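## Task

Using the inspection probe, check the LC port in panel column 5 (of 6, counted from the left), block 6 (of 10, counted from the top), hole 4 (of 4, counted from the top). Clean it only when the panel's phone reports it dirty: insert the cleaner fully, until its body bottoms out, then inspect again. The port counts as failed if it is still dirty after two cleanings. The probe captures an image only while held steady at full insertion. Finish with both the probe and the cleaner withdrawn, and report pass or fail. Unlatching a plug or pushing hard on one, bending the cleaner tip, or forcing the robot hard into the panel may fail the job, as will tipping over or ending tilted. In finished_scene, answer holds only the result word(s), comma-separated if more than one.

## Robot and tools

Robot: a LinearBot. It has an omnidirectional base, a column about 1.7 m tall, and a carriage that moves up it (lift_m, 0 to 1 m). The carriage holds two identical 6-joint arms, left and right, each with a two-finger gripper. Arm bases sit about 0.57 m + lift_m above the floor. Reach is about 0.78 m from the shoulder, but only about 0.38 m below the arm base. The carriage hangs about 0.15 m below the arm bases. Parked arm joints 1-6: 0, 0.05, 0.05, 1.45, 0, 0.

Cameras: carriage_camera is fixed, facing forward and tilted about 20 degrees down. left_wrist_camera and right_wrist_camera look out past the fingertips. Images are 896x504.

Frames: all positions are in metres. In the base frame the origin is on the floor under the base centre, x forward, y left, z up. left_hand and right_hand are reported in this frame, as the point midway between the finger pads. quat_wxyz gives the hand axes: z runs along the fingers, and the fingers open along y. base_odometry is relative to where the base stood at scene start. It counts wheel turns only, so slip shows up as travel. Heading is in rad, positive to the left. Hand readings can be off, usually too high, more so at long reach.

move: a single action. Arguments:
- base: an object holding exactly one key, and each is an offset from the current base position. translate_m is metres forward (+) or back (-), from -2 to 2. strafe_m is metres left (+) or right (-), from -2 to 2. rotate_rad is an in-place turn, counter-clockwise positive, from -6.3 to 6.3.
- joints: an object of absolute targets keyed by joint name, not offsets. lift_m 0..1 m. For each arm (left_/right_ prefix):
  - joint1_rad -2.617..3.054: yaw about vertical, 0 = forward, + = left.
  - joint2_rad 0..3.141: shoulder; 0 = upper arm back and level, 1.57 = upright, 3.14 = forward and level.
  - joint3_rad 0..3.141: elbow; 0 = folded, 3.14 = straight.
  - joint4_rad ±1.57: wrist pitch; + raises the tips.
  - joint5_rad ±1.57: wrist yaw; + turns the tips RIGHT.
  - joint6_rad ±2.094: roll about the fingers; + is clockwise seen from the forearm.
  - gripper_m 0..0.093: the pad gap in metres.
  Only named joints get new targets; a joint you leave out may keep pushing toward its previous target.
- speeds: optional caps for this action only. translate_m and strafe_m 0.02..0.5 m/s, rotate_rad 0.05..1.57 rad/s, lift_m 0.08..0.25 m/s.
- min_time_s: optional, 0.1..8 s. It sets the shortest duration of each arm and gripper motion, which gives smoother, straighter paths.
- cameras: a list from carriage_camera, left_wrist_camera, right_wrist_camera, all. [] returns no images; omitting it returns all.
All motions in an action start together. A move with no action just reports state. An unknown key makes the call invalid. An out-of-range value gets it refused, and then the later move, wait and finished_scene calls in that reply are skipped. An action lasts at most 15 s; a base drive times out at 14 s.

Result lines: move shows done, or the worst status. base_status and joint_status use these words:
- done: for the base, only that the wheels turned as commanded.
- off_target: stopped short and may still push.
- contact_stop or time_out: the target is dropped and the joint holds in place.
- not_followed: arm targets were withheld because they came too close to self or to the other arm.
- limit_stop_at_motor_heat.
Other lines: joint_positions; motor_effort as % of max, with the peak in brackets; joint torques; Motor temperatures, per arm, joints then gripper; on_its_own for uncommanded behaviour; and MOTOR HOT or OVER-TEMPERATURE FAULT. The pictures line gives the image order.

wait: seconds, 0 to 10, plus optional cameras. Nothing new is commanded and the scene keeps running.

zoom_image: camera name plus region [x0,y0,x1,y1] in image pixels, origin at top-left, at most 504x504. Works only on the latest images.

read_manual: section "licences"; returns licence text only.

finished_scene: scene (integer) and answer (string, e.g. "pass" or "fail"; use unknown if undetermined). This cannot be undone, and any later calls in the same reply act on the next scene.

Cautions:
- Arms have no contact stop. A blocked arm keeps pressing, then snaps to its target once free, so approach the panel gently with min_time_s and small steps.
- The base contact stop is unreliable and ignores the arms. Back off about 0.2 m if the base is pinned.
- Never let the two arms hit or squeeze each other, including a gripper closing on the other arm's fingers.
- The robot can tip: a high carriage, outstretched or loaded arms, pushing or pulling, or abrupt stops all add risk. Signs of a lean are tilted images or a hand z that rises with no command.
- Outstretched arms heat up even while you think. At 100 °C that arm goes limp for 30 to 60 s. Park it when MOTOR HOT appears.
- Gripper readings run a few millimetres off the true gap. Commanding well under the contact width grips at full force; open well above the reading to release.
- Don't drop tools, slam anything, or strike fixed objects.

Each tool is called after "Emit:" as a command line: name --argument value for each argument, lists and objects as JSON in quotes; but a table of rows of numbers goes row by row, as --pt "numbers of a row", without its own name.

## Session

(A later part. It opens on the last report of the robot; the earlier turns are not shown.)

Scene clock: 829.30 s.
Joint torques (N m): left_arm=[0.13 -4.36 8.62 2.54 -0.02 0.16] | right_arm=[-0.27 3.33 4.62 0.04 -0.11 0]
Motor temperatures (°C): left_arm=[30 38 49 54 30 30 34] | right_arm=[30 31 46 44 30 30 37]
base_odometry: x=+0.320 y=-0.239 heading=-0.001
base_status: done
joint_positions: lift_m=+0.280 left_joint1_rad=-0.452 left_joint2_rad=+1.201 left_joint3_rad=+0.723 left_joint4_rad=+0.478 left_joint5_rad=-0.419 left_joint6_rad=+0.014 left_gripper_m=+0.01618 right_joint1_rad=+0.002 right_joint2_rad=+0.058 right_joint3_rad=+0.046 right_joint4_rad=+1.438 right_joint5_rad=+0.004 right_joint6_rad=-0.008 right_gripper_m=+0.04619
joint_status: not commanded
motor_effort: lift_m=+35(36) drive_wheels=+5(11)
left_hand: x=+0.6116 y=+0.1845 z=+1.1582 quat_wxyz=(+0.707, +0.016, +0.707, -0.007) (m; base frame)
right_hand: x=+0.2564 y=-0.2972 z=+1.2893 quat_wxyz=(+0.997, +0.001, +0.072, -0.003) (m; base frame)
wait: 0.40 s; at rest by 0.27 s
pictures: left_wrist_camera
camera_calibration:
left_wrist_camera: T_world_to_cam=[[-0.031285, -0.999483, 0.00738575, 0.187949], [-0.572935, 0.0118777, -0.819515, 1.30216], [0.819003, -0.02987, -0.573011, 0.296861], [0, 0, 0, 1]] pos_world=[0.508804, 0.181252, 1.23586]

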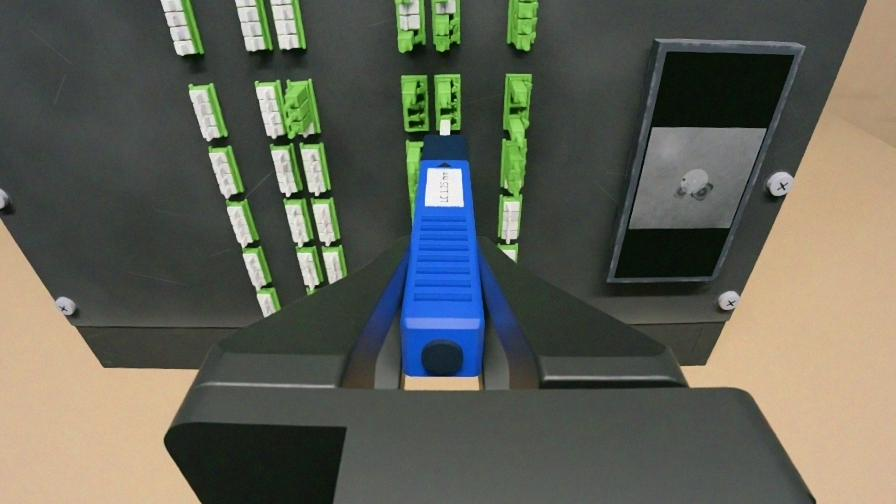

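Emit:
move --base '{"translate_m":0.002}' --speeds '{"translate_m":0.02}' --cameras '[]'

Emit:
wait --seconds 0.5 --cameras '["left_wrist_camera"]'

Emit:
zoom_image --camera "left_wrist_camera" --region '[425, 80, 475, 140]'

Scene clock: 842.80 s.
Joint torques (N m): left_arm=[0.43 -3.51 8.85 2.61 -0.02 0.17] | right_arm=[-0.24 3.4 4.72 0.11 -0.09 0.02]
Motor temperatures (°C): left_arm=[30 38 50 57 30 30 34] | right_arm=[30 31 46 43 30 30 37]
move: done
base_odometry: x=+0.322 y=-0.238 heading=-0.001
base_status: done
joint_positions: lift_m=+0.280 left_joint1_rad=-0.455 left_joint2_rad=+1.194 left_joint3_rad=+0.720 left_joint4_rad=+0.472 left_joint5_rad=-0.420 left_joint6_rad=+0.014 left_gripper_m=+0.01618 right_joint1_rad=+0.002 right_joint2_rad=+0.058 right_joint3_rad=+0.046 right_joint4_rad=+1.437 right_joint5_rad=+0.004 right_joint6_rad=-0.008 right_gripper_m=+0.04619
joint_status: not commanded
motor_effort: lift_m=+35(36) drive_wheels=+5(13)
left_hand: x=+0.6100 y=+0.1844 z=+1.1584 quat_wxyz=(+0.707, +0.017, +0.707, -0.007) (m; base frame)
right_hand: x=+0.2566 y=-0.2972 z=+1.2893 quat_wxyz=(+0.997, +0.001, +0.073, -0.003) (m; base frame)
pictures: none
No camera images: "cameras" was empty.

Scene clock: 843.30 s.
Joint torques (N m): left_arm=[0.39 -3.55 8.83 2.61 -0.02 0.17] | right_arm=[-0.21 3.36 4.68 0.1 -0.1 0]
Motor temperatures (°C): left_arm=[30 38 50 57 30 30 34] | right_arm=[30 31 46 43 30 30 37]
base_odometry: x=+0.322 y=-0.238 heading=-0.001
base_status: done
joint_positions: lift_m=+0.280 left_joint1_rad=-0.455 left_joint2_rad=+1.194 left_joint3_rad=+0.720 left_joint4_rad=+0.472 left_joint5_rad=-0.420 left_joint6_rad=+0.014 left_gripper_m=+0.01618 right_joint1_rad=+0.002 right_joint2_rad=+0.058 right_joint3_rad=+0.046 right_joint4_rad=+1.438 right_joint5_rad=+0.004 right_joint6_rad=-0.008 right_gripper_m=+0.04619
joint_status: not commanded
motor_effort: lift_m=+36(36) drive_wheels=+5(13)
left_hand: x=+0.6100 y=+0.1844 z=+1.1584 quat_wxyz=(+0.707, +0.017, +0.707, -0.007) (m; base frame)
right_hand: x=+0.2564 y=-0.2972 z=+1.2893 quat_wxyz=(+0.997, +0.001, +0.072, -0.003) (m; base frame)
wait: 0.50 s; at rest by 0.27 s
pictures: left_wrist_camera
camera_calibration:
left_wrist_camera: T_world_to_cam=[[-0.0328173, -0.999438, 0.00680077, 0.189293], [-0.574045, 0.0132782, -0.818716, 1.30081], [0.818166, -0.030772, -0.574158, 0.300354], [0, 0, 0, 1]] pos_world=[0.507197, 0.181157, 1.23616]

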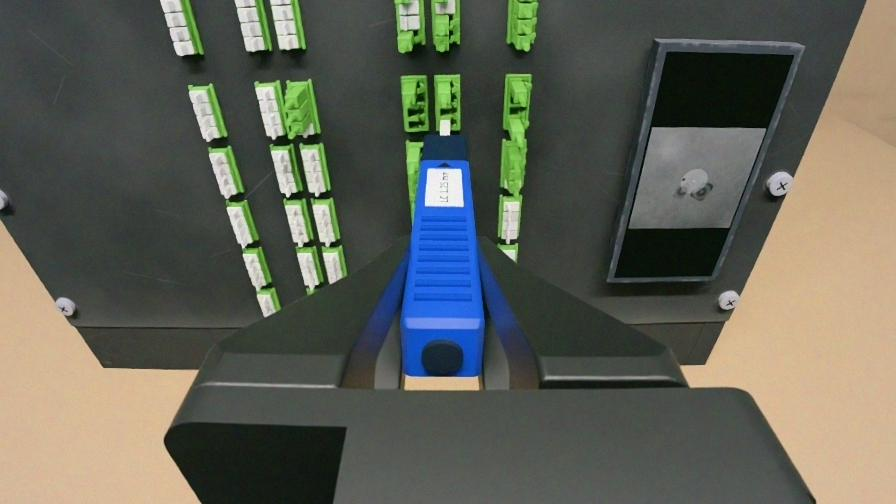

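Scaled by 8.400 from the camera's 896x504 image, which has a finer 1280x720 frame.

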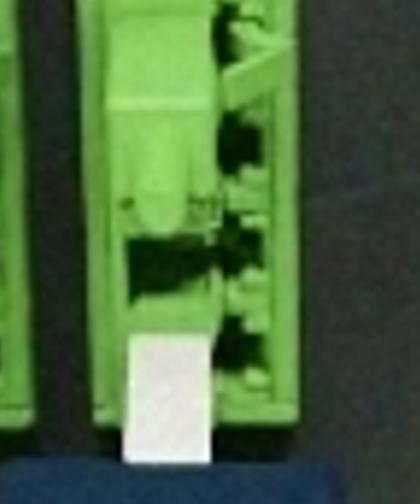

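Emit:
zoom_image --camera "left_wrist_camera" --region '[410, 120, 480, 220]'

Scaled by 5.040 from the camera's 896x504 image, which has a finer 1280x720 frame.

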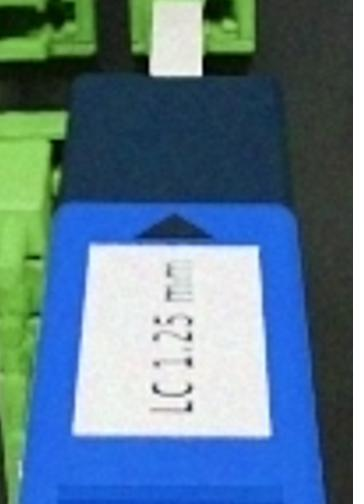

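Emit:
move --base '{"translate_m":-0.035}' --speeds '{"translate_m":0.03}' --cameras '["left_wrist_camera"]'

Emit:
move --base '{"translate_m":-0.10}' --speeds '{"translate_m":0.15}' --cameras '["left_wrist_camera"]'

Scene clock: 850.93 s.
Joint torques (N m): left_arm=[0.09 -4.15 8.79 2.46 -0.06 0.17] | right_arm=[-0.25 3.33 4.51 0.09 -0.1 0]
Motor temperatures (°C): left_arm=[30 37 50 57 30 30 34] | right_arm=[30 31 46 43 30 30 37]
move: done
base_odometry: x=+0.287 y=-0.239 heading=-0.001
base_status: done
joint_positions: lift_m=+0.280 left_joint1_rad=-0.451 left_joint2_rad=+1.199 left_joint3_rad=+0.720 left_joint4_rad=+0.485 left_joint5_rad=-0.415 left_joint6_rad=+0.014 left_gripper_m=+0.01618 right_joint1_rad=+0.002 right_joint2_rad=+0.058 right_joint3_rad=+0.046 right_joint4_rad=+1.438 right_joint5_rad=+0.004 right_joint6_rad=-0.008 right_gripper_m=+0.04619
joint_status: not commanded
motor_effort: lift_m=+35(36) drive_wheels=+3(10)
left_hand: x=+0.6113 y=+0.1846 z=+1.1594 quat_wxyz=(+0.709, +0.016, +0.705, -0.009) (m; base frame)
right_hand: x=+0.2565 y=-0.2972 z=+1.2893 quat_wxyz=(+0.997, +0.001, +0.072, -0.003) (m; base frame)
pictures: left_wrist_camera
camera_calibration:
left_wrist_camera: T_world_to_cam=[[-0.033641, -0.999384, 0.010015, 0.186357], [-0.568127, 0.010878, -0.822869, 1.30406], [0.822253, -0.0333719, -0.568143, 0.290855], [0, 0, 0, 1]] pos_world=[0.507985, 0.181763, 1.23645]

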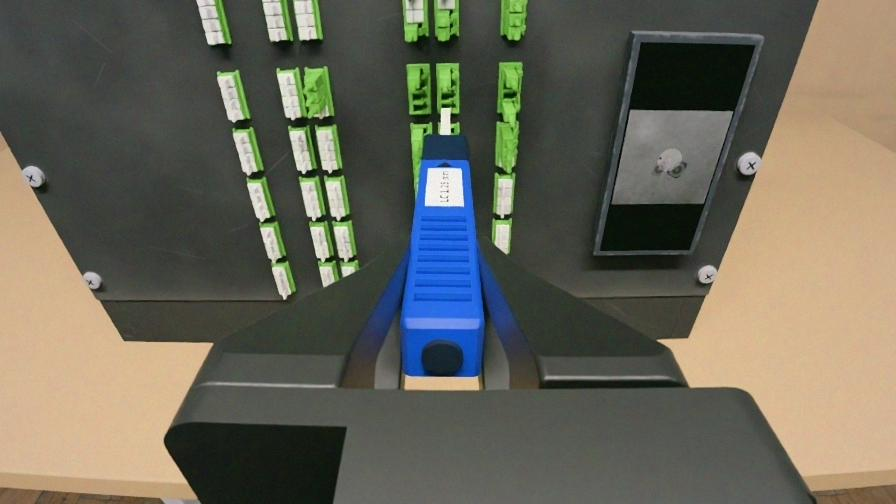

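Scene clock: 852.50 s.
Joint torques (N m): left_arm=[0.1 -4.18 8.8 2.44 -0.05 0.17] | right_arm=[-0.14 3.37 4.67 0.09 -0.1 0.01]
Motor temperatures (°C): left_arm=[30 37 50 57 30 30 34] | right_arm=[30 31 46 42 30 30 37]
move: done
base_odometry: x=+0.187 y=-0.238 heading=-0.001
base_status: done
joint_positions: lift_m=+0.280 left_joint1_rad=-0.451 left_joint2_rad=+1.199 left_joint3_rad=+0.720 left_joint4_rad=+0.485 left_joint5_rad=-0.415 left_joint6_rad=+0.014 left_gripper_m=+0.01618 right_joint1_rad=+0.002 right_joint2_rad=+0.058 right_joint3_rad=+0.046 right_joint4_rad=+1.438 right_joint5_rad=+0.004 right_joint6_rad=-0.008 right_gripper_m=+0.04619
joint_status: not commanded
motor_effort: lift_m=+35(36) drive_wheels=-1(14)
left_hand: x=+0.6113 y=+0.1846 z=+1.1595 quat_wxyz=(+0.709, +0.016, +0.705, -0.009) (m; base frame)
right_hand: x=+0.2563 y=-0.2972 z=+1.2893 quat_wxyz=(+0.997, +0.001, +0.072, -0.003) (m; base frame)
pictures: left_wrist_camera
camera_calibration:
left_wrist_camera: T_world_to_cam=[[-0.0336136, -0.999383, 0.0102242, 0.186083], [-0.567836, 0.0106783, -0.823073, 1.30428], [0.822455, -0.0334721, -0.567844, 0.290458], [0, 0, 0, 1]] pos_world=[0.507985, 0.181763, 1.23655]

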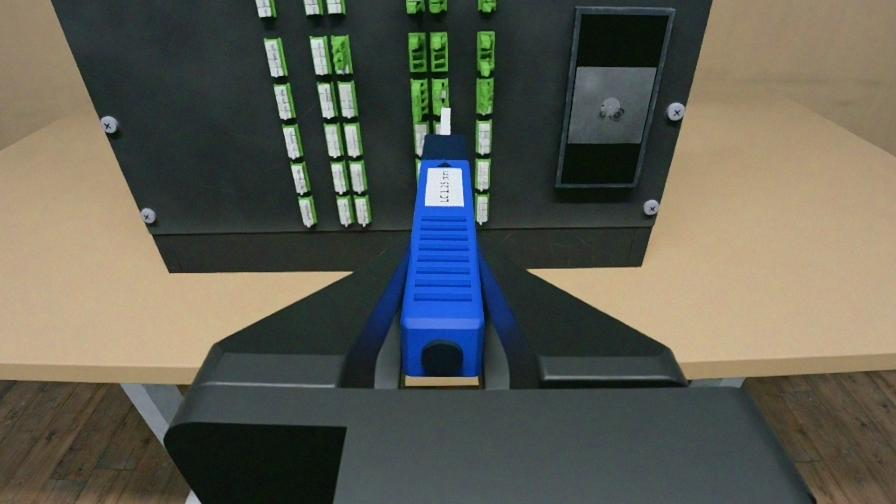

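Emit:
move --joints '{"left_joint1_rad":-0.45,"left_joint2_rad":1.22,"left_joint3_rad":0.845,"left_joint4_rad":0.547,"left_joint5_rad":0.55,"right_joint1_rad":0.442,"right_joint2_rad":1.207,"right_joint3_rad":0.72,"right_joint4_rad":0.612,"right_joint5_rad":0.4657,"right_joint6_rad":-0.016,"lift_m":0.2687}' --base '{"strafe_m":0.383}' --min_time_s 2.5 --cameras '[]'

Emit:
move --base '{"translate_m":0.018}' --speeds '{"translate_m":0.05}' --cameras '[]'

Emit:
wait --seconds 0.5 --cameras '["right_wrist_camera"]'

Emit:
zoom_image --camera "right_wrist_camera" --region '[420, 10, 460, 58]'

Scene clock: 861.23 s.
Joint torques (N m): left_arm=[-0.47 -3.58 11.55 2.4 -0.01 0.15] | right_arm=[0.46 -4.62 9.59 3.04 0.09 -0.15]
Motor temperatures (°C): left_arm=[30 37 50 56 30 30 34] | right_arm=[30 31 46 43 30 30 37]
move: off_target
base_odometry: x=+0.187 y=+0.145 heading=+0.000
base_status: done
joint_positions: lift_m=+0.269 left_joint1_rad=-0.450 left_joint2_rad=+1.205 left_joint3_rad=+0.818 left_joint4_rad=+0.536 left_joint5_rad=+0.542 left_joint6_rad=+0.014 left_gripper_m=+0.01618 right_joint1_rad=+0.437 right_joint2_rad=+1.207 right_joint3_rad=+0.674 right_joint4_rad=+0.557 right_joint5_rad=+0.456 right_joint6_rad=-0.008 right_gripper_m=+0.04619
joint_status: right_joint4_rad off_target (ended at +0.557, target +0.612); the others done
motor_effort: lift_m=+37(39) drive_wheels=-3(15)
left_hand: x=+0.5360 y=+0.0439 z=+1.2029 quat_wxyz=(+0.675, +0.342, +0.566, -0.328) (m; base frame)
right_hand: x=+0.6112 y=-0.1975 z=+1.1397 quat_wxyz=(+0.715, +0.007, +0.699, -0.006) (m; base frame)
pictures: none
No camera images: "cameras" was empty.

Scene clock: 862.10 s.
Joint torques (N m): left_arm=[-0.35 -3.62 11.55 2.36 0 0.17] | right_arm=[0.4 -4.56 9.48 3.08 0.05 -0.17]
Motor temperatures (°C): left_arm=[30 37 51 56 30 30 34] | right_arm=[30 31 47 43 30 30 37]
move: done
base_odometry: x=+0.205 y=+0.145 heading=+0.000
base_status: done
joint_positions: lift_m=+0.269 left_joint1_rad=-0.450 left_joint2_rad=+1.206 left_joint3_rad=+0.818 left_joint4_rad=+0.538 left_joint5_rad=+0.544 left_joint6_rad=+0.014 left_gripper_m=+0.01618 right_joint1_rad=+0.437 right_joint2_rad=+1.207 right_joint3_rad=+0.674 right_joint4_rad=+0.554 right_joint5_rad=+0.457 right_joint6_rad=-0.008 right_gripper_m=+0.04619
joint_status: not commanded
motor_effort: lift_m=+36(38) drive_wheels=-2(10)
left_hand: x=+0.5358 y=+0.0435 z=+1.2031 quat_wxyz=(+0.675, +0.343, +0.565, -0.329) (m; base frame)
right_hand: x=+0.6113 y=-0.1978 z=+1.1393 quat_wxyz=(+0.714, +0.008, +0.700, -0.007) (m; base frame)
pictures: none
No camera images: "cameras" was empty.

Scene clock: 862.60 s.
Joint torques (N m): left_arm=[-0.49 -3.62 11.55 2.36 0 0.16] | right_arm=[0.38 -4.74 9.43 3.06 0.05 -0.15]
Motor temperatures (°C): left_arm=[30 37 51 56 30 30 34] | right_arm=[30 31 47 44 30 30 37]
base_odometry: x=+0.205 y=+0.145 heading=+0.000
base_status: done
joint_positions: lift_m=+0.269 left_joint1_rad=-0.450 left_joint2_rad=+1.206 left_joint3_rad=+0.818 left_joint4_rad=+0.538 left_joint5_rad=+0.544 left_joint6_rad=+0.014 left_gripper_m=+0.01618 right_joint1_rad=+0.437 right_joint2_rad=+1.207 right_joint3_rad=+0.674 right_joint4_rad=+0.554 right_joint5_rad=+0.457 right_joint6_rad=-0.008 right_gripper_m=+0.04619
joint_status: not commanded
motor_effort: lift_m=+37(38) drive_wheels=-2(10)
left_hand: x=+0.5358 y=+0.0435 z=+1.2031 quat_wxyz=(+0.675, +0.343, +0.565, -0.329) (m; base frame)
right_hand: x=+0.6113 y=-0.1978 z=+1.1393 quat_wxyz=(+0.714, +0.008, +0.700, -0.007) (m; base frame)
wait: 0.50 s; at rest by 0.27 s
pictures: right_wrist_camera
camera_calibration:
right_wrist_camera: T_world_to_cam=[[-0.0499284, -0.99875, 0.00219563, -0.172462], [-0.624737, 0.0295158, -0.780277, 1.27287], [0.779238, -0.0403297, -0.62543, 0.353643], [0, 0, 0, 1]] pos_world=[0.511026, -0.195554, 1.21475]

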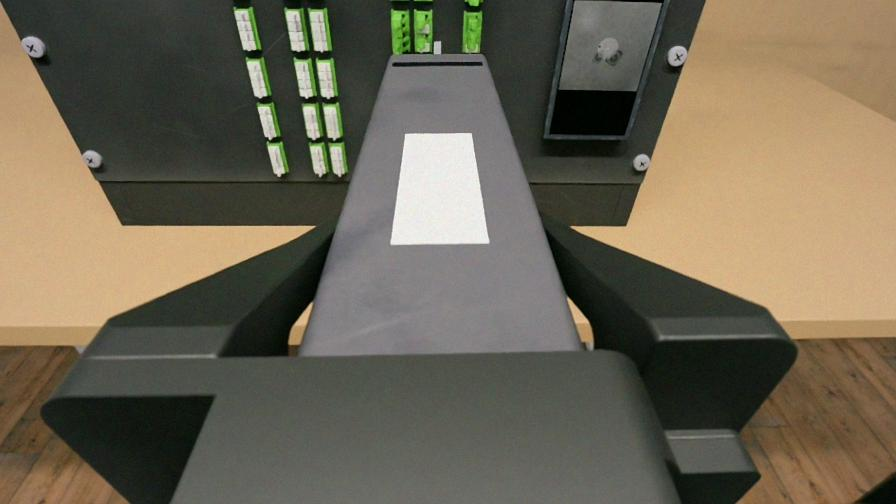

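Scaled by 10.500 from the camera's 896x504 image, which has a finer 1280x720 frame.

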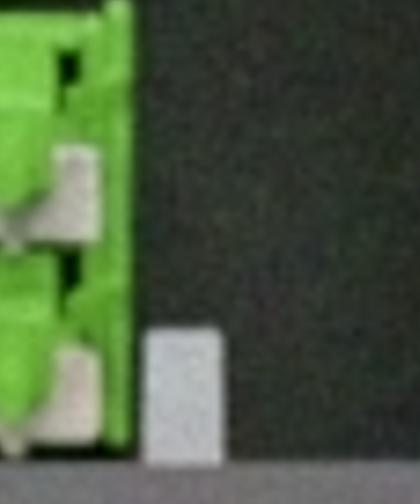

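Emit:
move --joints '{"right_joint3_rad":0.77,"right_joint1_rad":0.452,"right_joint5_rad":0.4857}' --min_time_s 1 --cameras '[]'

Emit:
wait --seconds 0.5 --cameras '["right_wrist_camera"]'

Emit:
zoom_image --camera "right_wrist_camera" --region '[420, 10, 460, 58]'

Scene clock: 867.37 s.
Joint torques (N m): left_arm=[-0.51 -3.71 11.52 2.36 -0.01 0.16] | right_arm=[0.58 -4.68 9.4 3.06 0.05 -0.16]
Motor temperatures (°C): left_arm=[30 37 51 56 30 30 34] | right_arm=[30 31 48 46 30 30 37]
move: done
base_odometry: x=+0.205 y=+0.145 heading=+0.000
base_status: not commanded
joint_positions: lift_m=+0.269 left_joint1_rad=-0.450 left_joint2_rad=+1.206 left_joint3_rad=+0.818 left_joint4_rad=+0.538 left_joint5_rad=+0.544 left_joint6_rad=+0.014 left_gripper_m=+0.01618 right_joint1_rad=+0.446 right_joint2_rad=+1.207 right_joint3_rad=+0.725 right_joint4_rad=+0.553 right_joint5_rad=+0.477 right_joint6_rad=-0.008 right_gripper_m=+0.04619
joint_status: all done
motor_effort: lift_m=+37(38) drive_wheels=-2(2)
left_hand: x=+0.5358 y=+0.0435 z=+1.2031 quat_wxyz=(+0.675, +0.343, +0.565, -0.329) (m; base frame)
right_hand: x=+0.6129 y=-0.1968 z=+1.1629 quat_wxyz=(+0.729, +0.020, +0.684, -0.003) (m; base frame)
pictures: none
No camera images: "cameras" was empty.

Scene clock: 867.87 s.
Joint torques (N m): left_arm=[-0.46 -3.69 11.54 2.36 -0.01 0.16] | right_arm=[0.53 -4.7 9.44 3.07 0.03 -0.16]
Motor temperatures (°C): left_arm=[30 37 51 56 30 30 34] | right_arm=[30 31 48 47 30 30 37]
base_odometry: x=+0.205 y=+0.145 heading=+0.000
base_status: not commanded
joint_positions: lift_m=+0.269 left_joint1_rad=-0.450 left_joint2_rad=+1.206 left_joint3_rad=+0.818 left_joint4_rad=+0.538 left_joint5_rad=+0.544 left_joint6_rad=+0.014 left_gripper_m=+0.01618 right_joint1_rad=+0.446 right_joint2_rad=+1.207 right_joint3_rad=+0.725 right_joint4_rad=+0.553 right_joint5_rad=+0.477 right_joint6_rad=-0.008 right_gripper_m=+0.04619
joint_status: all done
motor_effort: lift_m=+37(38) drive_wheels=-2(2)
left_hand: x=+0.5358 y=+0.0435 z=+1.2031 quat_wxyz=(+0.675, +0.343, +0.565, -0.329) (m; base frame)
right_hand: x=+0.6129 y=-0.1968 z=+1.1629 quat_wxyz=(+0.729, +0.020, +0.684, -0.003) (m; base frame)
wait: 0.50 s; at rest by 0.27 s
pictures: right_wrist_camera
camera_calibration:
right_wrist_camera: T_world_to_cam=[[-0.0612668, -0.997873, -0.0222582, -0.135889], [-0.58897, 0.0541472, -0.806339, 1.30563], [0.805829, -0.0362923, -0.591035, 0.311693], [0, 0, 0, 1]] pos_world=[0.509478, -0.194984, 1.23397]

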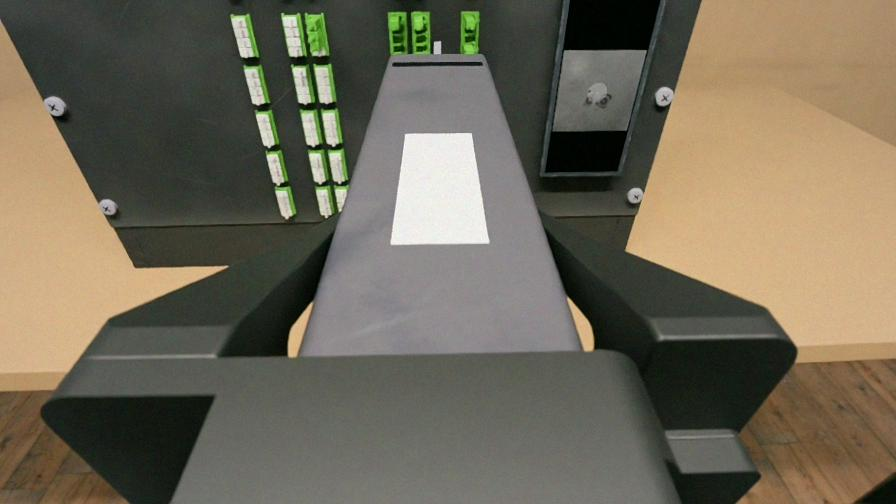

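Scaled by 10.500 from the camera's 896x504 image, which has a finer 1280x720 frame.

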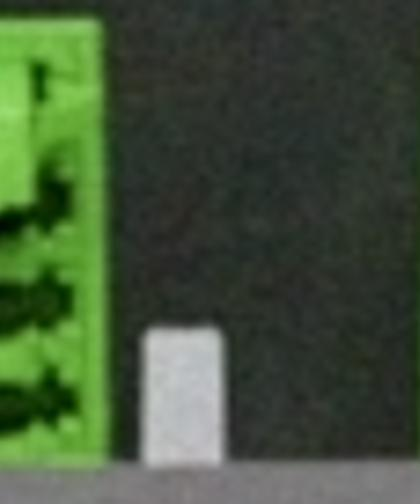

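Emit:
move --joints '{"right_joint3_rad":0.765,"lift_m":0.2675}' --base '{"strafe_m":0.012}' --speeds '{"strafe_m":0.05}' --cameras '[]'

Emit:
wait --seconds 0.5 --cameras '["right_wrist_camera"]'

Emit:
zoom_image --camera "right_wrist_camera" --region '[420, 10, 460, 58]'

Scene clock: 874.20 s.
Joint torques (N m): left_arm=[-0.46 -3.73 11.4 2.34 -0.01 0.15] | right_arm=[0.24 -4.75 8.91 3.11 0.04 -0.16]
Motor temperatures (°C): left_arm=[30 37 52 56 30 30 34] | right_arm=[30 31 50 49 30 30 37]
move: done
base_odometry: x=+0.205 y=+0.157 heading=+0.000
base_status: done
joint_positions: lift_m=+0.268 left_joint1_rad=-0.449 left_joint2_rad=+1.207 left_joint3_rad=+0.819 left_joint4_rad=+0.540 left_joint5_rad=+0.546 left_joint6_rad=+0.014 left_gripper_m=+0.01618 right_joint1_rad=+0.449 right_joint2_rad=+1.207 right_joint3_rad=+0.726 right_joint4_rad=+0.551 right_joint5_rad=+0.480 right_joint6_rad=-0.008 right_gripper_m=+0.04619
joint_status: all done
motor_effort: lift_m=+36(37) drive_wheels=-1(13)
left_hand: x=+0.5358 y=+0.0435 z=+1.2029 quat_wxyz=(+0.676, +0.343, +0.564, -0.329) (m; base frame)
right_hand: x=+0.6127 y=-0.1960 z=+1.1618 quat_wxyz=(+0.729, +0.019, +0.685, -0.003) (m; base frame)
pictures: none
No camera images: "cameras" was empty.

Scene clock: 874.70 s.
Joint torques (N m): left_arm=[-0.5 -3.69 11.41 2.35 -0.01 0.16] | right_arm=[0.29 -4.74 8.99 3.07 0.01 -0.15]
Motor temperatures (°C): left_arm=[30 37 52 56 30 30 34] | right_arm=[30 31 50 50 30 30 37]
base_odometry: x=+0.205 y=+0.157 heading=+0.000
base_status: done
joint_positions: lift_m=+0.268 left_joint1_rad=-0.449 left_joint2_rad=+1.207 left_joint3_rad=+0.819 left_joint4_rad=+0.540 left_joint5_rad=+0.546 left_joint6_rad=+0.014 left_gripper_m=+0.01618 right_joint1_rad=+0.449 right_joint2_rad=+1.207 right_joint3_rad=+0.726 right_joint4_rad=+0.551 right_joint5_rad=+0.480 right_joint6_rad=-0.008 right_gripper_m=+0.04619
joint_status: all done
motor_effort: lift_m=+35(37) drive_wheels=-1(13)
left_hand: x=+0.5358 y=+0.0435 z=+1.2029 quat_wxyz=(+0.676, +0.343, +0.564, -0.329) (m; base frame)
right_hand: x=+0.6127 y=-0.1960 z=+1.1618 quat_wxyz=(+0.729, +0.019, +0.685, -0.003) (m; base frame)
wait: 0.50 s; at rest by 0.27 s
pictures: right_wrist_camera
camera_calibration:
right_wrist_camera: T_world_to_cam=[[-0.060867, -0.9979, -0.0221398, -0.13558], [-0.589647, 0.0538448, -0.805864, 1.30436], [0.805364, -0.0359959, -0.591686, 0.312384], [0, 0, 0, 1]] pos_world=[0.509279, -0.194284, 1.23297]

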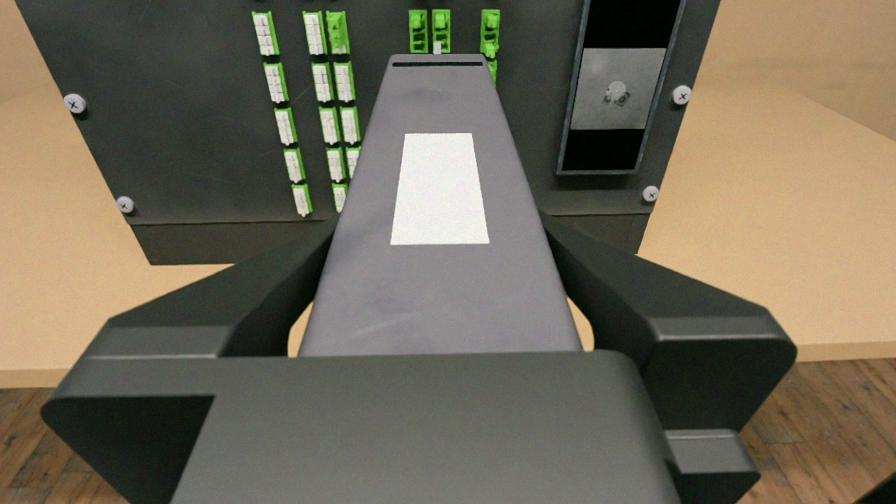

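Scaled by 10.500 from the camera's 896x504 image, which has a finer 1280x720 frame.

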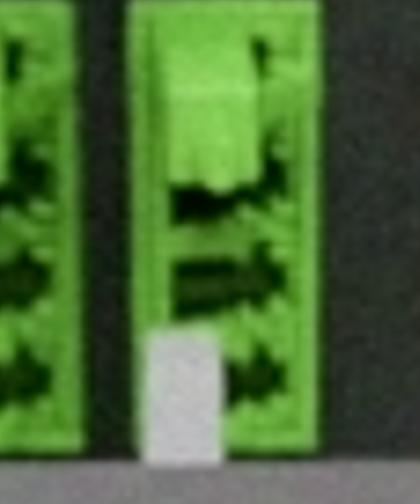

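Emit:
move --joints '{"right_joint3_rad":0.758}' --base '{"strafe_m":-0.0015}' --speeds '{"strafe_m":0.02}' --cameras '[]'

Emit:
move --base '{"translate_m":0.004}' --speeds '{"translate_m":0.03}' --cameras '[]'

Emit:
wait --seconds 0.5 --cameras '["right_wrist_camera"]'

Emit:
zoom_image --camera "right_wrist_camera" --region '[420, 10, 460, 58]'

Scene clock: 878.77 s.
Joint torques (N m): left_arm=[-0.4 -3.74 11.4 2.34 -0.02 0.16] | right_arm=[0.31 -4.64 8.51 3.1 -0.04 -0.16]
Motor temperatures (°C): left_arm=[30 37 54 57 30 30 34] | right_arm=[30 32 52 51 30 30 37]
move: done
base_odometry: x=+0.205 y=+0.155 heading=+0.000
base_status: done
joint_positions: lift_m=+0.268 left_joint1_rad=-0.450 left_joint2_rad=+1.207 left_joint3_rad=+0.819 left_joint4_rad=+0.541 left_joint5_rad=+0.547 left_joint6_rad=+0.014 left_gripper_m=+0.01618 right_joint1_rad=+0.449 right_joint2_rad=+1.207 right_joint3_rad=+0.726 right_joint4_rad=+0.550 right_joint5_rad=+0.484 right_joint6_rad=-0.008 right_gripper_m=+0.04619
joint_status: all done
motor_effort: lift_m=+35(36) drive_wheels=+1(7)
left_hand: x=+0.5352 y=+0.0431 z=+1.2031 quat_wxyz=(+0.676, +0.344, +0.563, -0.330) (m; base frame)
right_hand: x=+0.6126 y=-0.1965 z=+1.1616 quat_wxyz=(+0.728, +0.021, +0.685, -0.004) (m; base frame)
pictures: none
No camera images: "cameras" was empty.

Scene clock: 879.33 s.
Joint torques (N m): left_arm=[-0.53 -3.99 11.3 2.28 -0.06 0.16] | right_arm=[0.35 -5.04 8.39 3.08 -0.04 -0.15]
Motor temperatures (°C): left_arm=[30 37 54 57 30 30 34] | right_arm=[30 32 52 51 30 30 37]
move: done
base_odometry: x=+0.209 y=+0.155 heading=+0.000
base_status: done
joint_positions: lift_m=+0.268 left_joint1_rad=-0.450 left_joint2_rad=+1.210 left_joint3_rad=+0.820 left_joint4_rad=+0.544 left_joint5_rad=+0.548 left_joint6_rad=+0.014 left_gripper_m=+0.01618 right_joint1_rad=+0.449 right_joint2_rad=+1.210 right_joint3_rad=+0.726 right_joint4_rad=+0.551 right_joint5_rad=+0.484 right_joint6_rad=-0.008 right_gripper_m=+0.04619
joint_status: not commanded
motor_effort: lift_m=+35(36) drive_wheels=-3(9)
left_hand: x=+0.5356 y=+0.0428 z=+1.2030 quat_wxyz=(+0.676, +0.344, +0.562, -0.330) (m; base frame)
right_hand: x=+0.6132 y=-0.1963 z=+1.1606 quat_wxyz=(+0.728, +0.020, +0.686, -0.005) (m; base frame)
pictures: none
No camera images: "cameras" was empty.

Scene clock: 879.83 s.
Joint torques (N m): left_arm=[-0.49 -3.95 11.25 2.3 -0.04 0.16] | right_arm=[0.29 -4.97 8.47 3.09 -0.03 -0.18]
Motor temperatures (°C): left_arm=[30 37 54 57 30 30 34] | right_arm=[30 32 52 51 30 30 37]
base_odometry: x=+0.209 y=+0.155 heading=+0.000
base_status: done
joint_positions: lift_m=+0.268 left_joint1_rad=-0.450 left_joint2_rad=+1.210 left_joint3_rad=+0.820 left_joint4_rad=+0.544 left_joint5_rad=+0.549 left_joint6_rad=+0.014 left_gripper_m=+0.01618 right_joint1_rad=+0.449 right_joint2_rad=+1.210 right_joint3_rad=+0.726 right_joint4_rad=+0.551 right_joint5_rad=+0.484 right_joint6_rad=-0.008 right_gripper_m=+0.04619
joint_status: not commanded
motor_effort: lift_m=+35(36) drive_wheels=-2(9)
left_hand: x=+0.5356 y=+0.0428 z=+1.2030 quat_wxyz=(+0.676, +0.344, +0.562, -0.330) (m; base frame)
right_hand: x=+0.6132 y=-0.1963 z=+1.1606 quat_wxyz=(+0.728, +0.020, +0.686, -0.005) (m; base frame)
wait: 0.50 s; at rest by 0.27 s
pictures: right_wrist_camera
camera_calibration:
right_wrist_camera: T_world_to_cam=[[-0.0648052, -0.997684, -0.0206648, -0.135126], [-0.59198, 0.0551069, -0.804066, 1.30318], [0.803343, -0.0398746, -0.59418, 0.314582], [0, 0, 0, 1]] pos_world=[0.509984, -0.194084, 1.23197]

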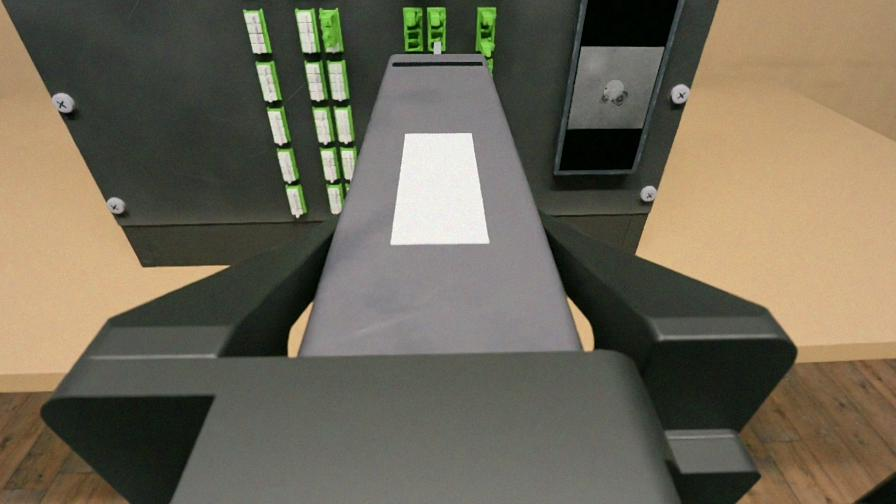

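Scaled by 10.500 from the camera's 896x504 image, which has a finer 1280x720 frame.

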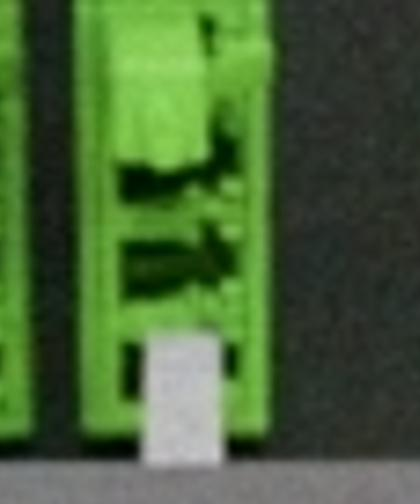

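Emit:
move --joints '{"right_joint5_rad":0.478,"lift_m":0.2655}' --cameras '[]'

Emit:
wait --seconds 0.5 --cameras '["right_wrist_camera"]'

Emit:
zoom_image --camera "right_wrist_camera" --region '[420, 10, 460, 58]'

Scene clock: 884.07 s.
Joint torques (N m): left_arm=[-0.38 -4.04 11.07 2.27 -0.05 0.16] | right_arm=[0.21 -5.07 8.47 3.1 -0.12 -0.19]
Motor temperatures (°C): left_arm=[30 37 54 57 30 30 34] | right_arm=[30 32 53 53 30 30 37]
move: done
base_odometry: x=+0.209 y=+0.155 heading=+0.000
base_status: not commanded
joint_positions: lift_m=+0.266 left_joint1_rad=-0.450 left_joint2_rad=+1.210 left_joint3_rad=+0.822 left_joint4_rad=+0.544 left_joint5_rad=+0.549 left_joint6_rad=+0.014 left_gripper_m=+0.01618 right_joint1_rad=+0.449 right_joint2_rad=+1.210 right_joint3_rad=+0.726 right_joint4_rad=+0.549 right_joint5_rad=+0.484 right_joint6_rad=-0.008 right_gripper_m=+0.04619
joint_status: all done
motor_effort: lift_m=+36(36) drive_wheels=-2(2)
left_hand: x=+0.5356 y=+0.0428 z=+1.2018 quat_wxyz=(+0.676, +0.344, +0.561, -0.330) (m; base frame)
right_hand: x=+0.6132 y=-0.1963 z=+1.1582 quat_wxyz=(+0.727, +0.020, +0.686, -0.005) (m; base frame)
pictures: none
No camera images: "cameras" was empty.

Scene clock: 884.57 s.
Joint torques (N m): left_arm=[-0.42 -3.99 11.21 2.3 -0.05 0.16] | right_arm=[0.25 -4.88 8.39 3.1 -0.13 -0.15]
Motor temperatures (°C): left_arm=[30 37 54 57 30 30 34] | right_arm=[30 32 53 53 30 30 37]
base_odometry: x=+0.209 y=+0.155 heading=+0.000
base_status: not commanded
joint_positions: lift_m=+0.266 left_joint1_rad=-0.450 left_joint2_rad=+1.210 left_joint3_rad=+0.822 left_joint4_rad=+0.544 left_joint5_rad=+0.549 left_joint6_rad=+0.014 left_gripper_m=+0.01618 right_joint1_rad=+0.449 right_joint2_rad=+1.210 right_joint3_rad=+0.726 right_joint4_rad=+0.549 right_joint5_rad=+0.484 right_joint6_rad=-0.008 right_gripper_m=+0.04619
joint_status: all done
motor_effort: lift_m=+35(36) drive_wheels=-2(2)
left_hand: x=+0.5356 y=+0.0428 z=+1.2018 quat_wxyz=(+0.676, +0.344, +0.561, -0.330) (m; base frame)
right_hand: x=+0.6132 y=-0.1963 z=+1.1582 quat_wxyz=(+0.727, +0.020, +0.686, -0.005) (m; base frame)
wait: 0.50 s; at rest by 0.27 s
pictures: right_wrist_camera
camera_calibration:
right_wrist_camera: T_world_to_cam=[[-0.0648008, -0.997708, -0.0194983, -0.136505], [-0.593099, 0.0542206, -0.803302, 1.30093], [0.802517, -0.0404902, -0.595253, 0.314818], [0, 0, 0, 1]] pos_world=[0.510085, -0.193982, 1.22977]

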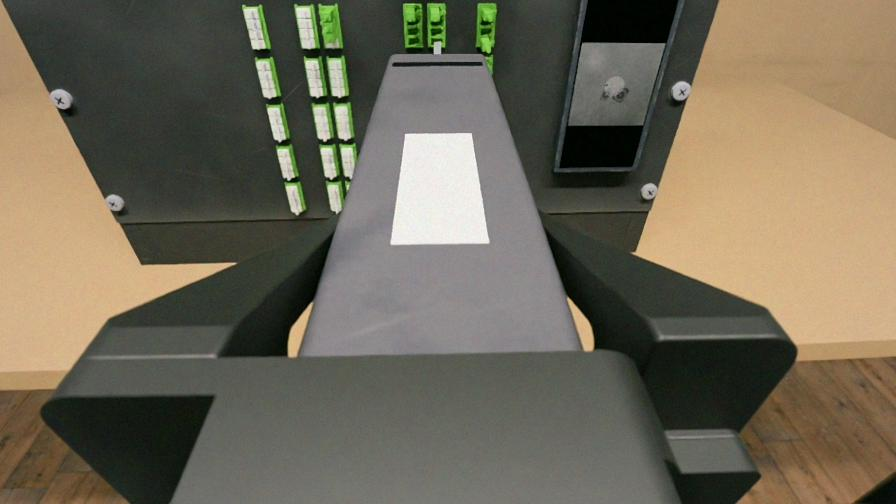

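Scaled by 10.500 from the camera's 896x504 image, which has a finer 1280x720 frame.

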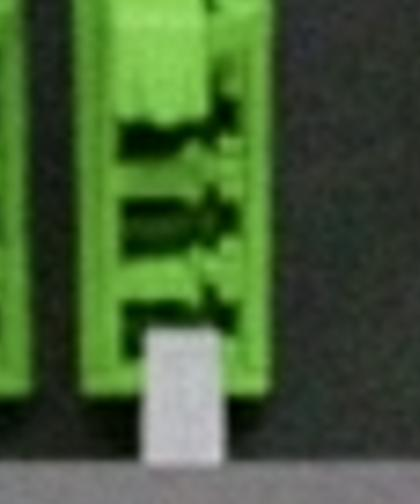

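Emit:
move --base '{"strafe_m":0.0012}' --speeds '{"strafe_m":0.02}' --cameras '[]'

Emit:
move --base '{"translate_m":0.003}' --speeds '{"translate_m":0.02}' --cameras '[]'

Emit:
wait --seconds 0.5 --cameras '["right_wrist_camera"]'

Emit:
zoom_image --camera "right_wrist_camera" --region '[420, 10, 460, 58]'

Scene clock: 888.73 s.
Joint torques (N m): left_arm=[-0.42 -4.01 11.22 2.28 -0.03 0.15] | right_arm=[0.21 -5.01 8.43 3.12 -0.09 -0.15]
Motor temperatures (°C): left_arm=[30 37 54 57 30 30 34] | right_arm=[30 32 54 54 30 30 37]
move: done
base_odometry: x=+0.209 y=+0.156 heading=+0.000
base_status: done
joint_positions: lift_m=+0.266 left_joint1_rad=-0.450 left_joint2_rad=+1.210 left_joint3_rad=+0.822 left_joint4_rad=+0.544 left_joint5_rad=+0.549 left_joint6_rad=+0.014 left_gripper_m=+0.01618 right_joint1_rad=+0.450 right_joint2_rad=+1.210 right_joint3_rad=+0.726 right_joint4_rad=+0.550 right_joint5_rad=+0.483 right_joint6_rad=-0.008 right_gripper_m=+0.04619
joint_status: not commanded
motor_effort: lift_m=+36(36) drive_wheels=+0(10)
left_hand: x=+0.5356 y=+0.0428 z=+1.2019 quat_wxyz=(+0.676, +0.344, +0.561, -0.330) (m; base frame)
right_hand: x=+0.6131 y=-0.1960 z=+1.1583 quat_wxyz=(+0.727, +0.019, +0.686, -0.004) (m; base frame)
pictures: none
No camera images: "cameras" was empty.

Scene clock: 889.27 s.
Joint torques (N m): left_arm=[-0.44 -4.04 11.18 2.28 -0.06 0.17] | right_arm=[0.27 -4.97 8.39 3.07 -0.1 -0.16]
Motor temperatures (°C): left_arm=[30 37 54 57 30 30 34] | right_arm=[30 32 54 54 30 30 37]
move: done
base_odometry: x=+0.212 y=+0.157 heading=+0.000
base_status: done
joint_positions: lift_m=+0.266 left_joint1_rad=-0.450 left_joint2_rad=+1.210 left_joint3_rad=+0.822 left_joint4_rad=+0.545 left_joint5_rad=+0.549 left_joint6_rad=+0.014 left_gripper_m=+0.01618 right_joint1_rad=+0.450 right_joint2_rad=+1.210 right_joint3_rad=+0.726 right_joint4_rad=+0.550 right_joint5_rad=+0.483 right_joint6_rad=-0.008 right_gripper_m=+0.04619
joint_status: not commanded
motor_effort: lift_m=+35(36) drive_wheels=-2(10)
left_hand: x=+0.5355 y=+0.0427 z=+1.2020 quat_wxyz=(+0.676, +0.344, +0.561, -0.330) (m; base frame)
right_hand: x=+0.6131 y=-0.1960 z=+1.1584 quat_wxyz=(+0.727, +0.020, +0.686, -0.004) (m; base frame)
pictures: none
No camera images: "cameras" was empty.

Scene clock: 889.77 s.
Joint torques (N m): left_arm=[-0.44 -4 11.19 2.29 -0.06 0.15] | right_arm=[0.17 -5.07 8.16 3.1 -0.11 -0.17]
Motor temperatures (°C): left_arm=[30 37 54 57 30 30 34] | right_arm=[30 33 54 55 30 30 37]
base_odometry: x=+0.212 y=+0.157 heading=+0.000
base_status: done
joint_positions: lift_m=+0.266 left_joint1_rad=-0.450 left_joint2_rad=+1.210 left_joint3_rad=+0.822 left_joint4_rad=+0.545 left_joint5_rad=+0.550 left_joint6_rad=+0.014 left_gripper_m=+0.01618 right_joint1_rad=+0.450 right_joint2_rad=+1.210 right_joint3_rad=+0.726 right_joint4_rad=+0.550 right_joint5_rad=+0.483 right_joint6_rad=-0.008 right_gripper_m=+0.04619
joint_status: not commanded
motor_effort: lift_m=+35(36) drive_wheels=+3(10)
left_hand: x=+0.5354 y=+0.0427 z=+1.2020 quat_wxyz=(+0.676, +0.344, +0.561, -0.330) (m; base frame)
right_hand: x=+0.6131 y=-0.1960 z=+1.1584 quat_wxyz=(+0.727, +0.020, +0.686, -0.004) (m; base frame)
wait: 0.50 s; at rest by 0.27 s
pictures: right_wrist_camera
camera_calibration:
right_wrist_camera: T_world_to_cam=[[-0.0632413, -0.997802, -0.0197846, -0.136871], [-0.59264, 0.0534976, -0.803689, 1.30104], [0.802981, -0.0391011, -0.594721, 0.314341], [0, 0, 0, 1]] pos_world=[0.509984, -0.193882, 1.22987]

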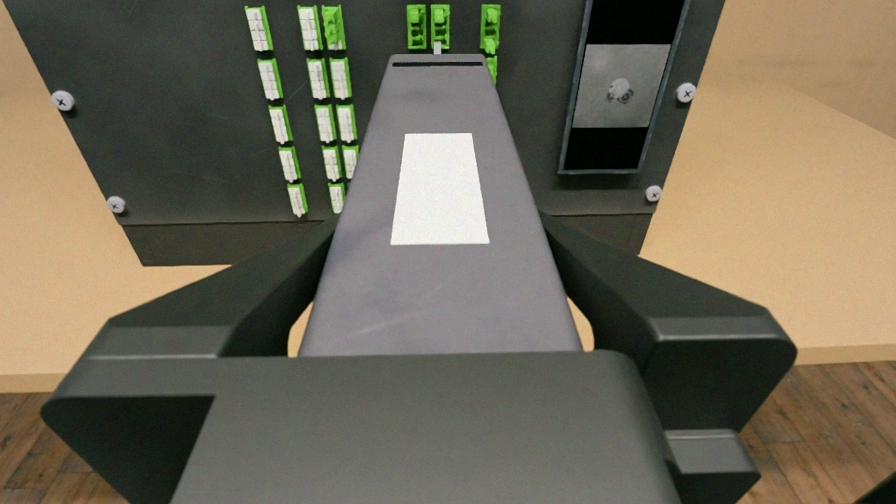

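Scaled by 10.500 from the camera's 896x504 image, which has a finer 1280x720 frame.

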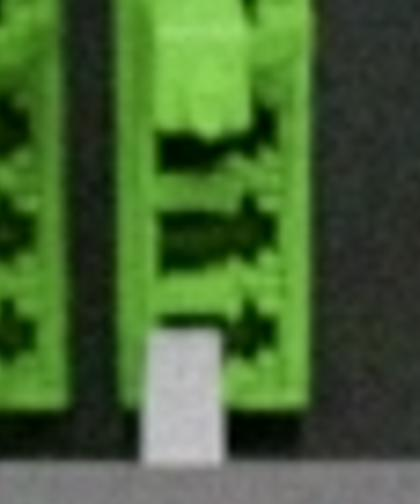

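Emit:
move --base '{"strafe_m":-0.0007}' --speeds '{"strafe_m":0.02}' --cameras '[]'

Emit:
move --base '{"translate_m":0.002}' --speeds '{"translate_m":0.02}' --cameras '[]'

Emit:
wait --seconds 0.5 --cameras '["right_wrist_camera"]'

Emit:
zoom_image --camera "right_wrist_camera" --region '[420, 10, 460, 58]'

Scene clock: 892.67 s.
Joint torques (N m): left_arm=[-0.44 -3.99 11.22 2.28 -0.07 0.16] | right_arm=[0.23 -5.05 8.38 3.09 -0.09 -0.17]
Motor temperatures (°C): left_arm=[30 37 54 57 30 30 34] | right_arm=[30 33 55 55 30 30 37]
move: done
base_odometry: x=+0.212 y=+0.156 heading=+0.000
base_status: done
joint_positions: lift_m=+0.266 left_joint1_rad=-0.450 left_joint2_rad=+1.210 left_joint3_rad=+0.822 left_joint4_rad=+0.545 left_joint5_rad=+0.550 left_joint6_rad=+0.014 left_gripper_m=+0.01618 right_joint1_rad=+0.450 right_joint2_rad=+1.210 right_joint3_rad=+0.726 right_joint4_rad=+0.550 right_joint5_rad=+0.483 right_joint6_rad=-0.008 right_gripper_m=+0.04619
joint_status: not commanded
motor_effort: lift_m=+36(36) drive_wheels=-2(9)
left_hand: x=+0.5352 y=+0.0425 z=+1.2020 quat_wxyz=(+0.676, +0.345, +0.561, -0.331) (m; base frame)
right_hand: x=+0.6131 y=-0.1960 z=+1.1584 quat_wxyz=(+0.727, +0.020, +0.686, -0.004) (m; base frame)
pictures: none
No camera images: "cameras" was empty.

Scene clock: 893.17 s.
Joint torques (N m): left_arm=[-0.39 -4.18 11.06 2.21 -0.07 0.16] | right_arm=[0.2 -5.08 8.44 3.05 -0.11 -0.17]
Motor temperatures (°C): left_arm=[30 37 54 57 30 30 34] | right_arm=[30 33 55 55 30 30 37]
move: done
base_odometry: x=+0.214 y=+0.156 heading=+0.001
base_status: done
joint_positions: lift_m=+0.266 left_joint1_rad=-0.450 left_joint2_rad=+1.211 left_joint3_rad=+0.823 left_joint4_rad=+0.547 left_joint5_rad=+0.550 left_joint6_rad=+0.014 left_gripper_m=+0.01618 right_joint1_rad=+0.450 right_joint2_rad=+1.210 right_joint3_rad=+0.726 right_joint4_rad=+0.550 right_joint5_rad=+0.483 right_joint6_rad=-0.008 right_gripper_m=+0.04619
joint_status: not commanded
motor_effort: lift_m=+36(36) drive_wheels=-3(9)
left_hand: x=+0.5357 y=+0.0424 z=+1.2020 quat_wxyz=(+0.677, +0.345, +0.561, -0.331) (m; base frame)
right_hand: x=+0.6132 y=-0.1959 z=+1.1583 quat_wxyz=(+0.727, +0.020, +0.686, -0.004) (m; base frame)
pictures: none
No camera images: "cameras" was empty.

Scene clock: 893.67 s.
Joint torques (N m): left_arm=[-0.42 -4.19 11.08 2.27 -0.06 0.15] | right_arm=[0.12 -5.03 8.35 3.1 -0.11 -0.18]
Motor temperatures (°C): left_arm=[30 37 54 57 30 30 34] | right_arm=[30 33 55 55 30 30 37]
base_odometry: x=+0.214 y=+0.156 heading=+0.001
base_status: done
joint_positions: lift_m=+0.266 left_joint1_rad=-0.450 left_joint2_rad=+1.211 left_joint3_rad=+0.823 left_joint4_rad=+0.547 left_joint5_rad=+0.550 left_joint6_rad=+0.014 left_gripper_m=+0.01618 right_joint1_rad=+0.450 right_joint2_rad=+1.210 right_joint3_rad=+0.726 right_joint4_rad=+0.550 right_joint5_rad=+0.483 right_joint6_rad=-0.008 right_gripper_m=+0.04619
joint_status: not commanded
motor_effort: lift_m=+35(36) drive_wheels=+4(9)
left_hand: x=+0.5357 y=+0.0424 z=+1.2020 quat_wxyz=(+0.677, +0.345, +0.561, -0.331) (m; base frame)
right_hand: x=+0.6132 y=-0.1959 z=+1.1583 quat_wxyz=(+0.727, +0.020, +0.686, -0.004) (m; base frame)
wait: 0.50 s; at rest by 0.27 s
pictures: right_wrist_camera
camera_calibration:
right_wrist_camera: T_world_to_cam=[[-0.0632413, -0.997802, -0.0197846, -0.136765], [-0.59264, 0.0534976, -0.803689, 1.3011], [0.802981, -0.0391011, -0.594721, 0.314265], [0, 0, 0, 1]] pos_world=[0.510084, -0.193782, 1.22987]

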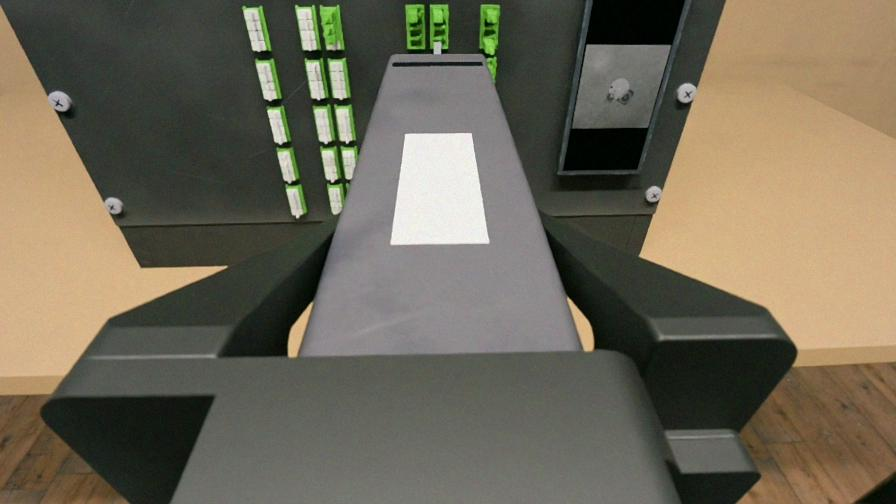

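Scaled by 10.500 from the camera's 896x504 image, which has a finer 1280x720 frame.

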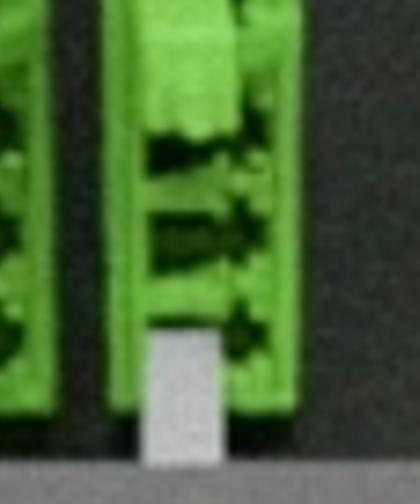

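Emit:
move --base '{"translate_m":0.002}' --speeds '{"translate_m":0.02}' --cameras '[]'

Emit:
wait --seconds 0.5 --cameras '["right_wrist_camera"]'

Emit:
zoom_image --camera "right_wrist_camera" --region '[420, 10, 460, 58]'

Scene clock: 896.73 s.
Joint torques (N m): left_arm=[-0.42 -4.41 11.03 2.25 -0.06 0.16] | right_arm=[0.17 -5.05 8.54 3.13 -0.09 -0.19]
Motor temperatures (°C): left_arm=[30 37 54 57 30 30 34] | right_arm=[30 33 55 56 30 30 37]
move: done
base_odometry: x=+0.216 y=+0.156 heading=+0.001
base_status: done
joint_positions: lift_m=+0.266 left_joint1_rad=-0.450 left_joint2_rad=+1.213 left_joint3_rad=+0.823 left_joint4_rad=+0.547 left_joint5_rad=+0.550 left_joint6_rad=+0.014 left_gripper_m=+0.01618 right_joint1_rad=+0.450 right_joint2_rad=+1.210 right_joint3_rad=+0.726 right_joint4_rad=+0.550 right_joint5_rad=+0.482 right_joint6_rad=-0.008 right_gripper_m=+0.04619
joint_status: not commanded
motor_effort: lift_m=+34(36) drive_wheels=+4(12)
left_hand: x=+0.5359 y=+0.0422 z=+1.2017 quat_wxyz=(+0.676, +0.345, +0.561, -0.331) (m; base frame)
right_hand: x=+0.6132 y=-0.1956 z=+1.1584 quat_wxyz=(+0.727, +0.019, +0.686, -0.004) (m; base frame)
pictures: none
No camera images: "cameras" was empty.

Scene clock: 897.23 s.
Joint torques (N m): left_arm=[-0.36 -4.33 11.07 2.25 -0.05 0.17] | right_arm=[0.18 -5.09 8.42 3.06 -0.11 -0.16]
Motor temperatures (°C): left_arm=[30 37 54 57 30 30 34] | right_arm=[30 33 55 56 30 30 37]
base_odometry: x=+0.216 y=+0.156 heading=+0.001
base_status: done
joint_positions: lift_m=+0.266 left_joint1_rad=-0.450 left_joint2_rad=+1.213 left_joint3_rad=+0.823 left_joint4_rad=+0.547 left_joint5_rad=+0.550 left_joint6_rad=+0.014 left_gripper_m=+0.01618 right_joint1_rad=+0.450 right_joint2_rad=+1.210 right_joint3_rad=+0.726 right_joint4_rad=+0.550 right_joint5_rad=+0.482 right_joint6_rad=-0.008 right_gripper_m=+0.04619
joint_status: not commanded
motor_effort: lift_m=+35(36) drive_wheels=-2(12)
left_hand: x=+0.5359 y=+0.0422 z=+1.2017 quat_wxyz=(+0.676, +0.345, +0.561, -0.331) (m; base frame)
right_hand: x=+0.6132 y=-0.1956 z=+1.1584 quat_wxyz=(+0.727, +0.019, +0.686, -0.004) (m; base frame)
wait: 0.50 s; at rest by 0.27 s
pictures: right_wrist_camera
camera_calibration:
right_wrist_camera: T_world_to_cam=[[-0.0621624, -0.997869, -0.0198203, -0.137185], [-0.592647, 0.0528831, -0.803724, 1.30102], [0.80306, -0.038215, -0.594672, 0.31434], [0, 0, 0, 1]] pos_world=[0.510084, -0.193682, 1.22987]

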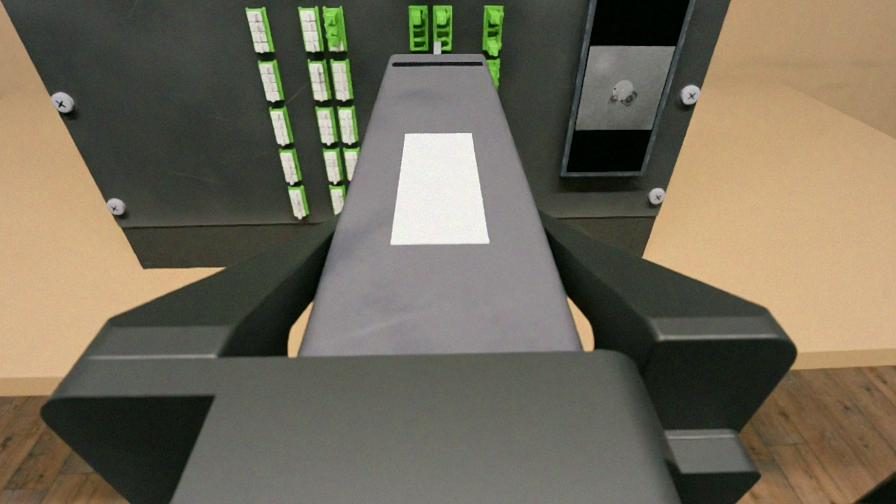

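Scaled by 10.500 from the camera's 896x504 image, which has a finer 1280x720 frame.

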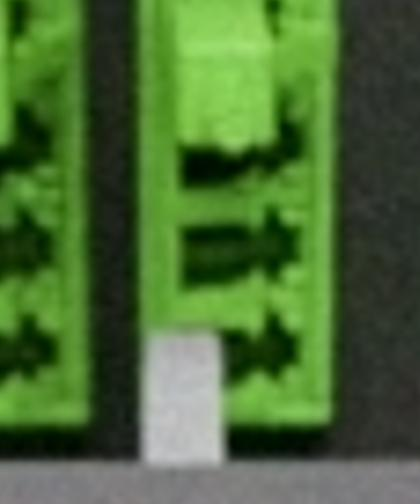

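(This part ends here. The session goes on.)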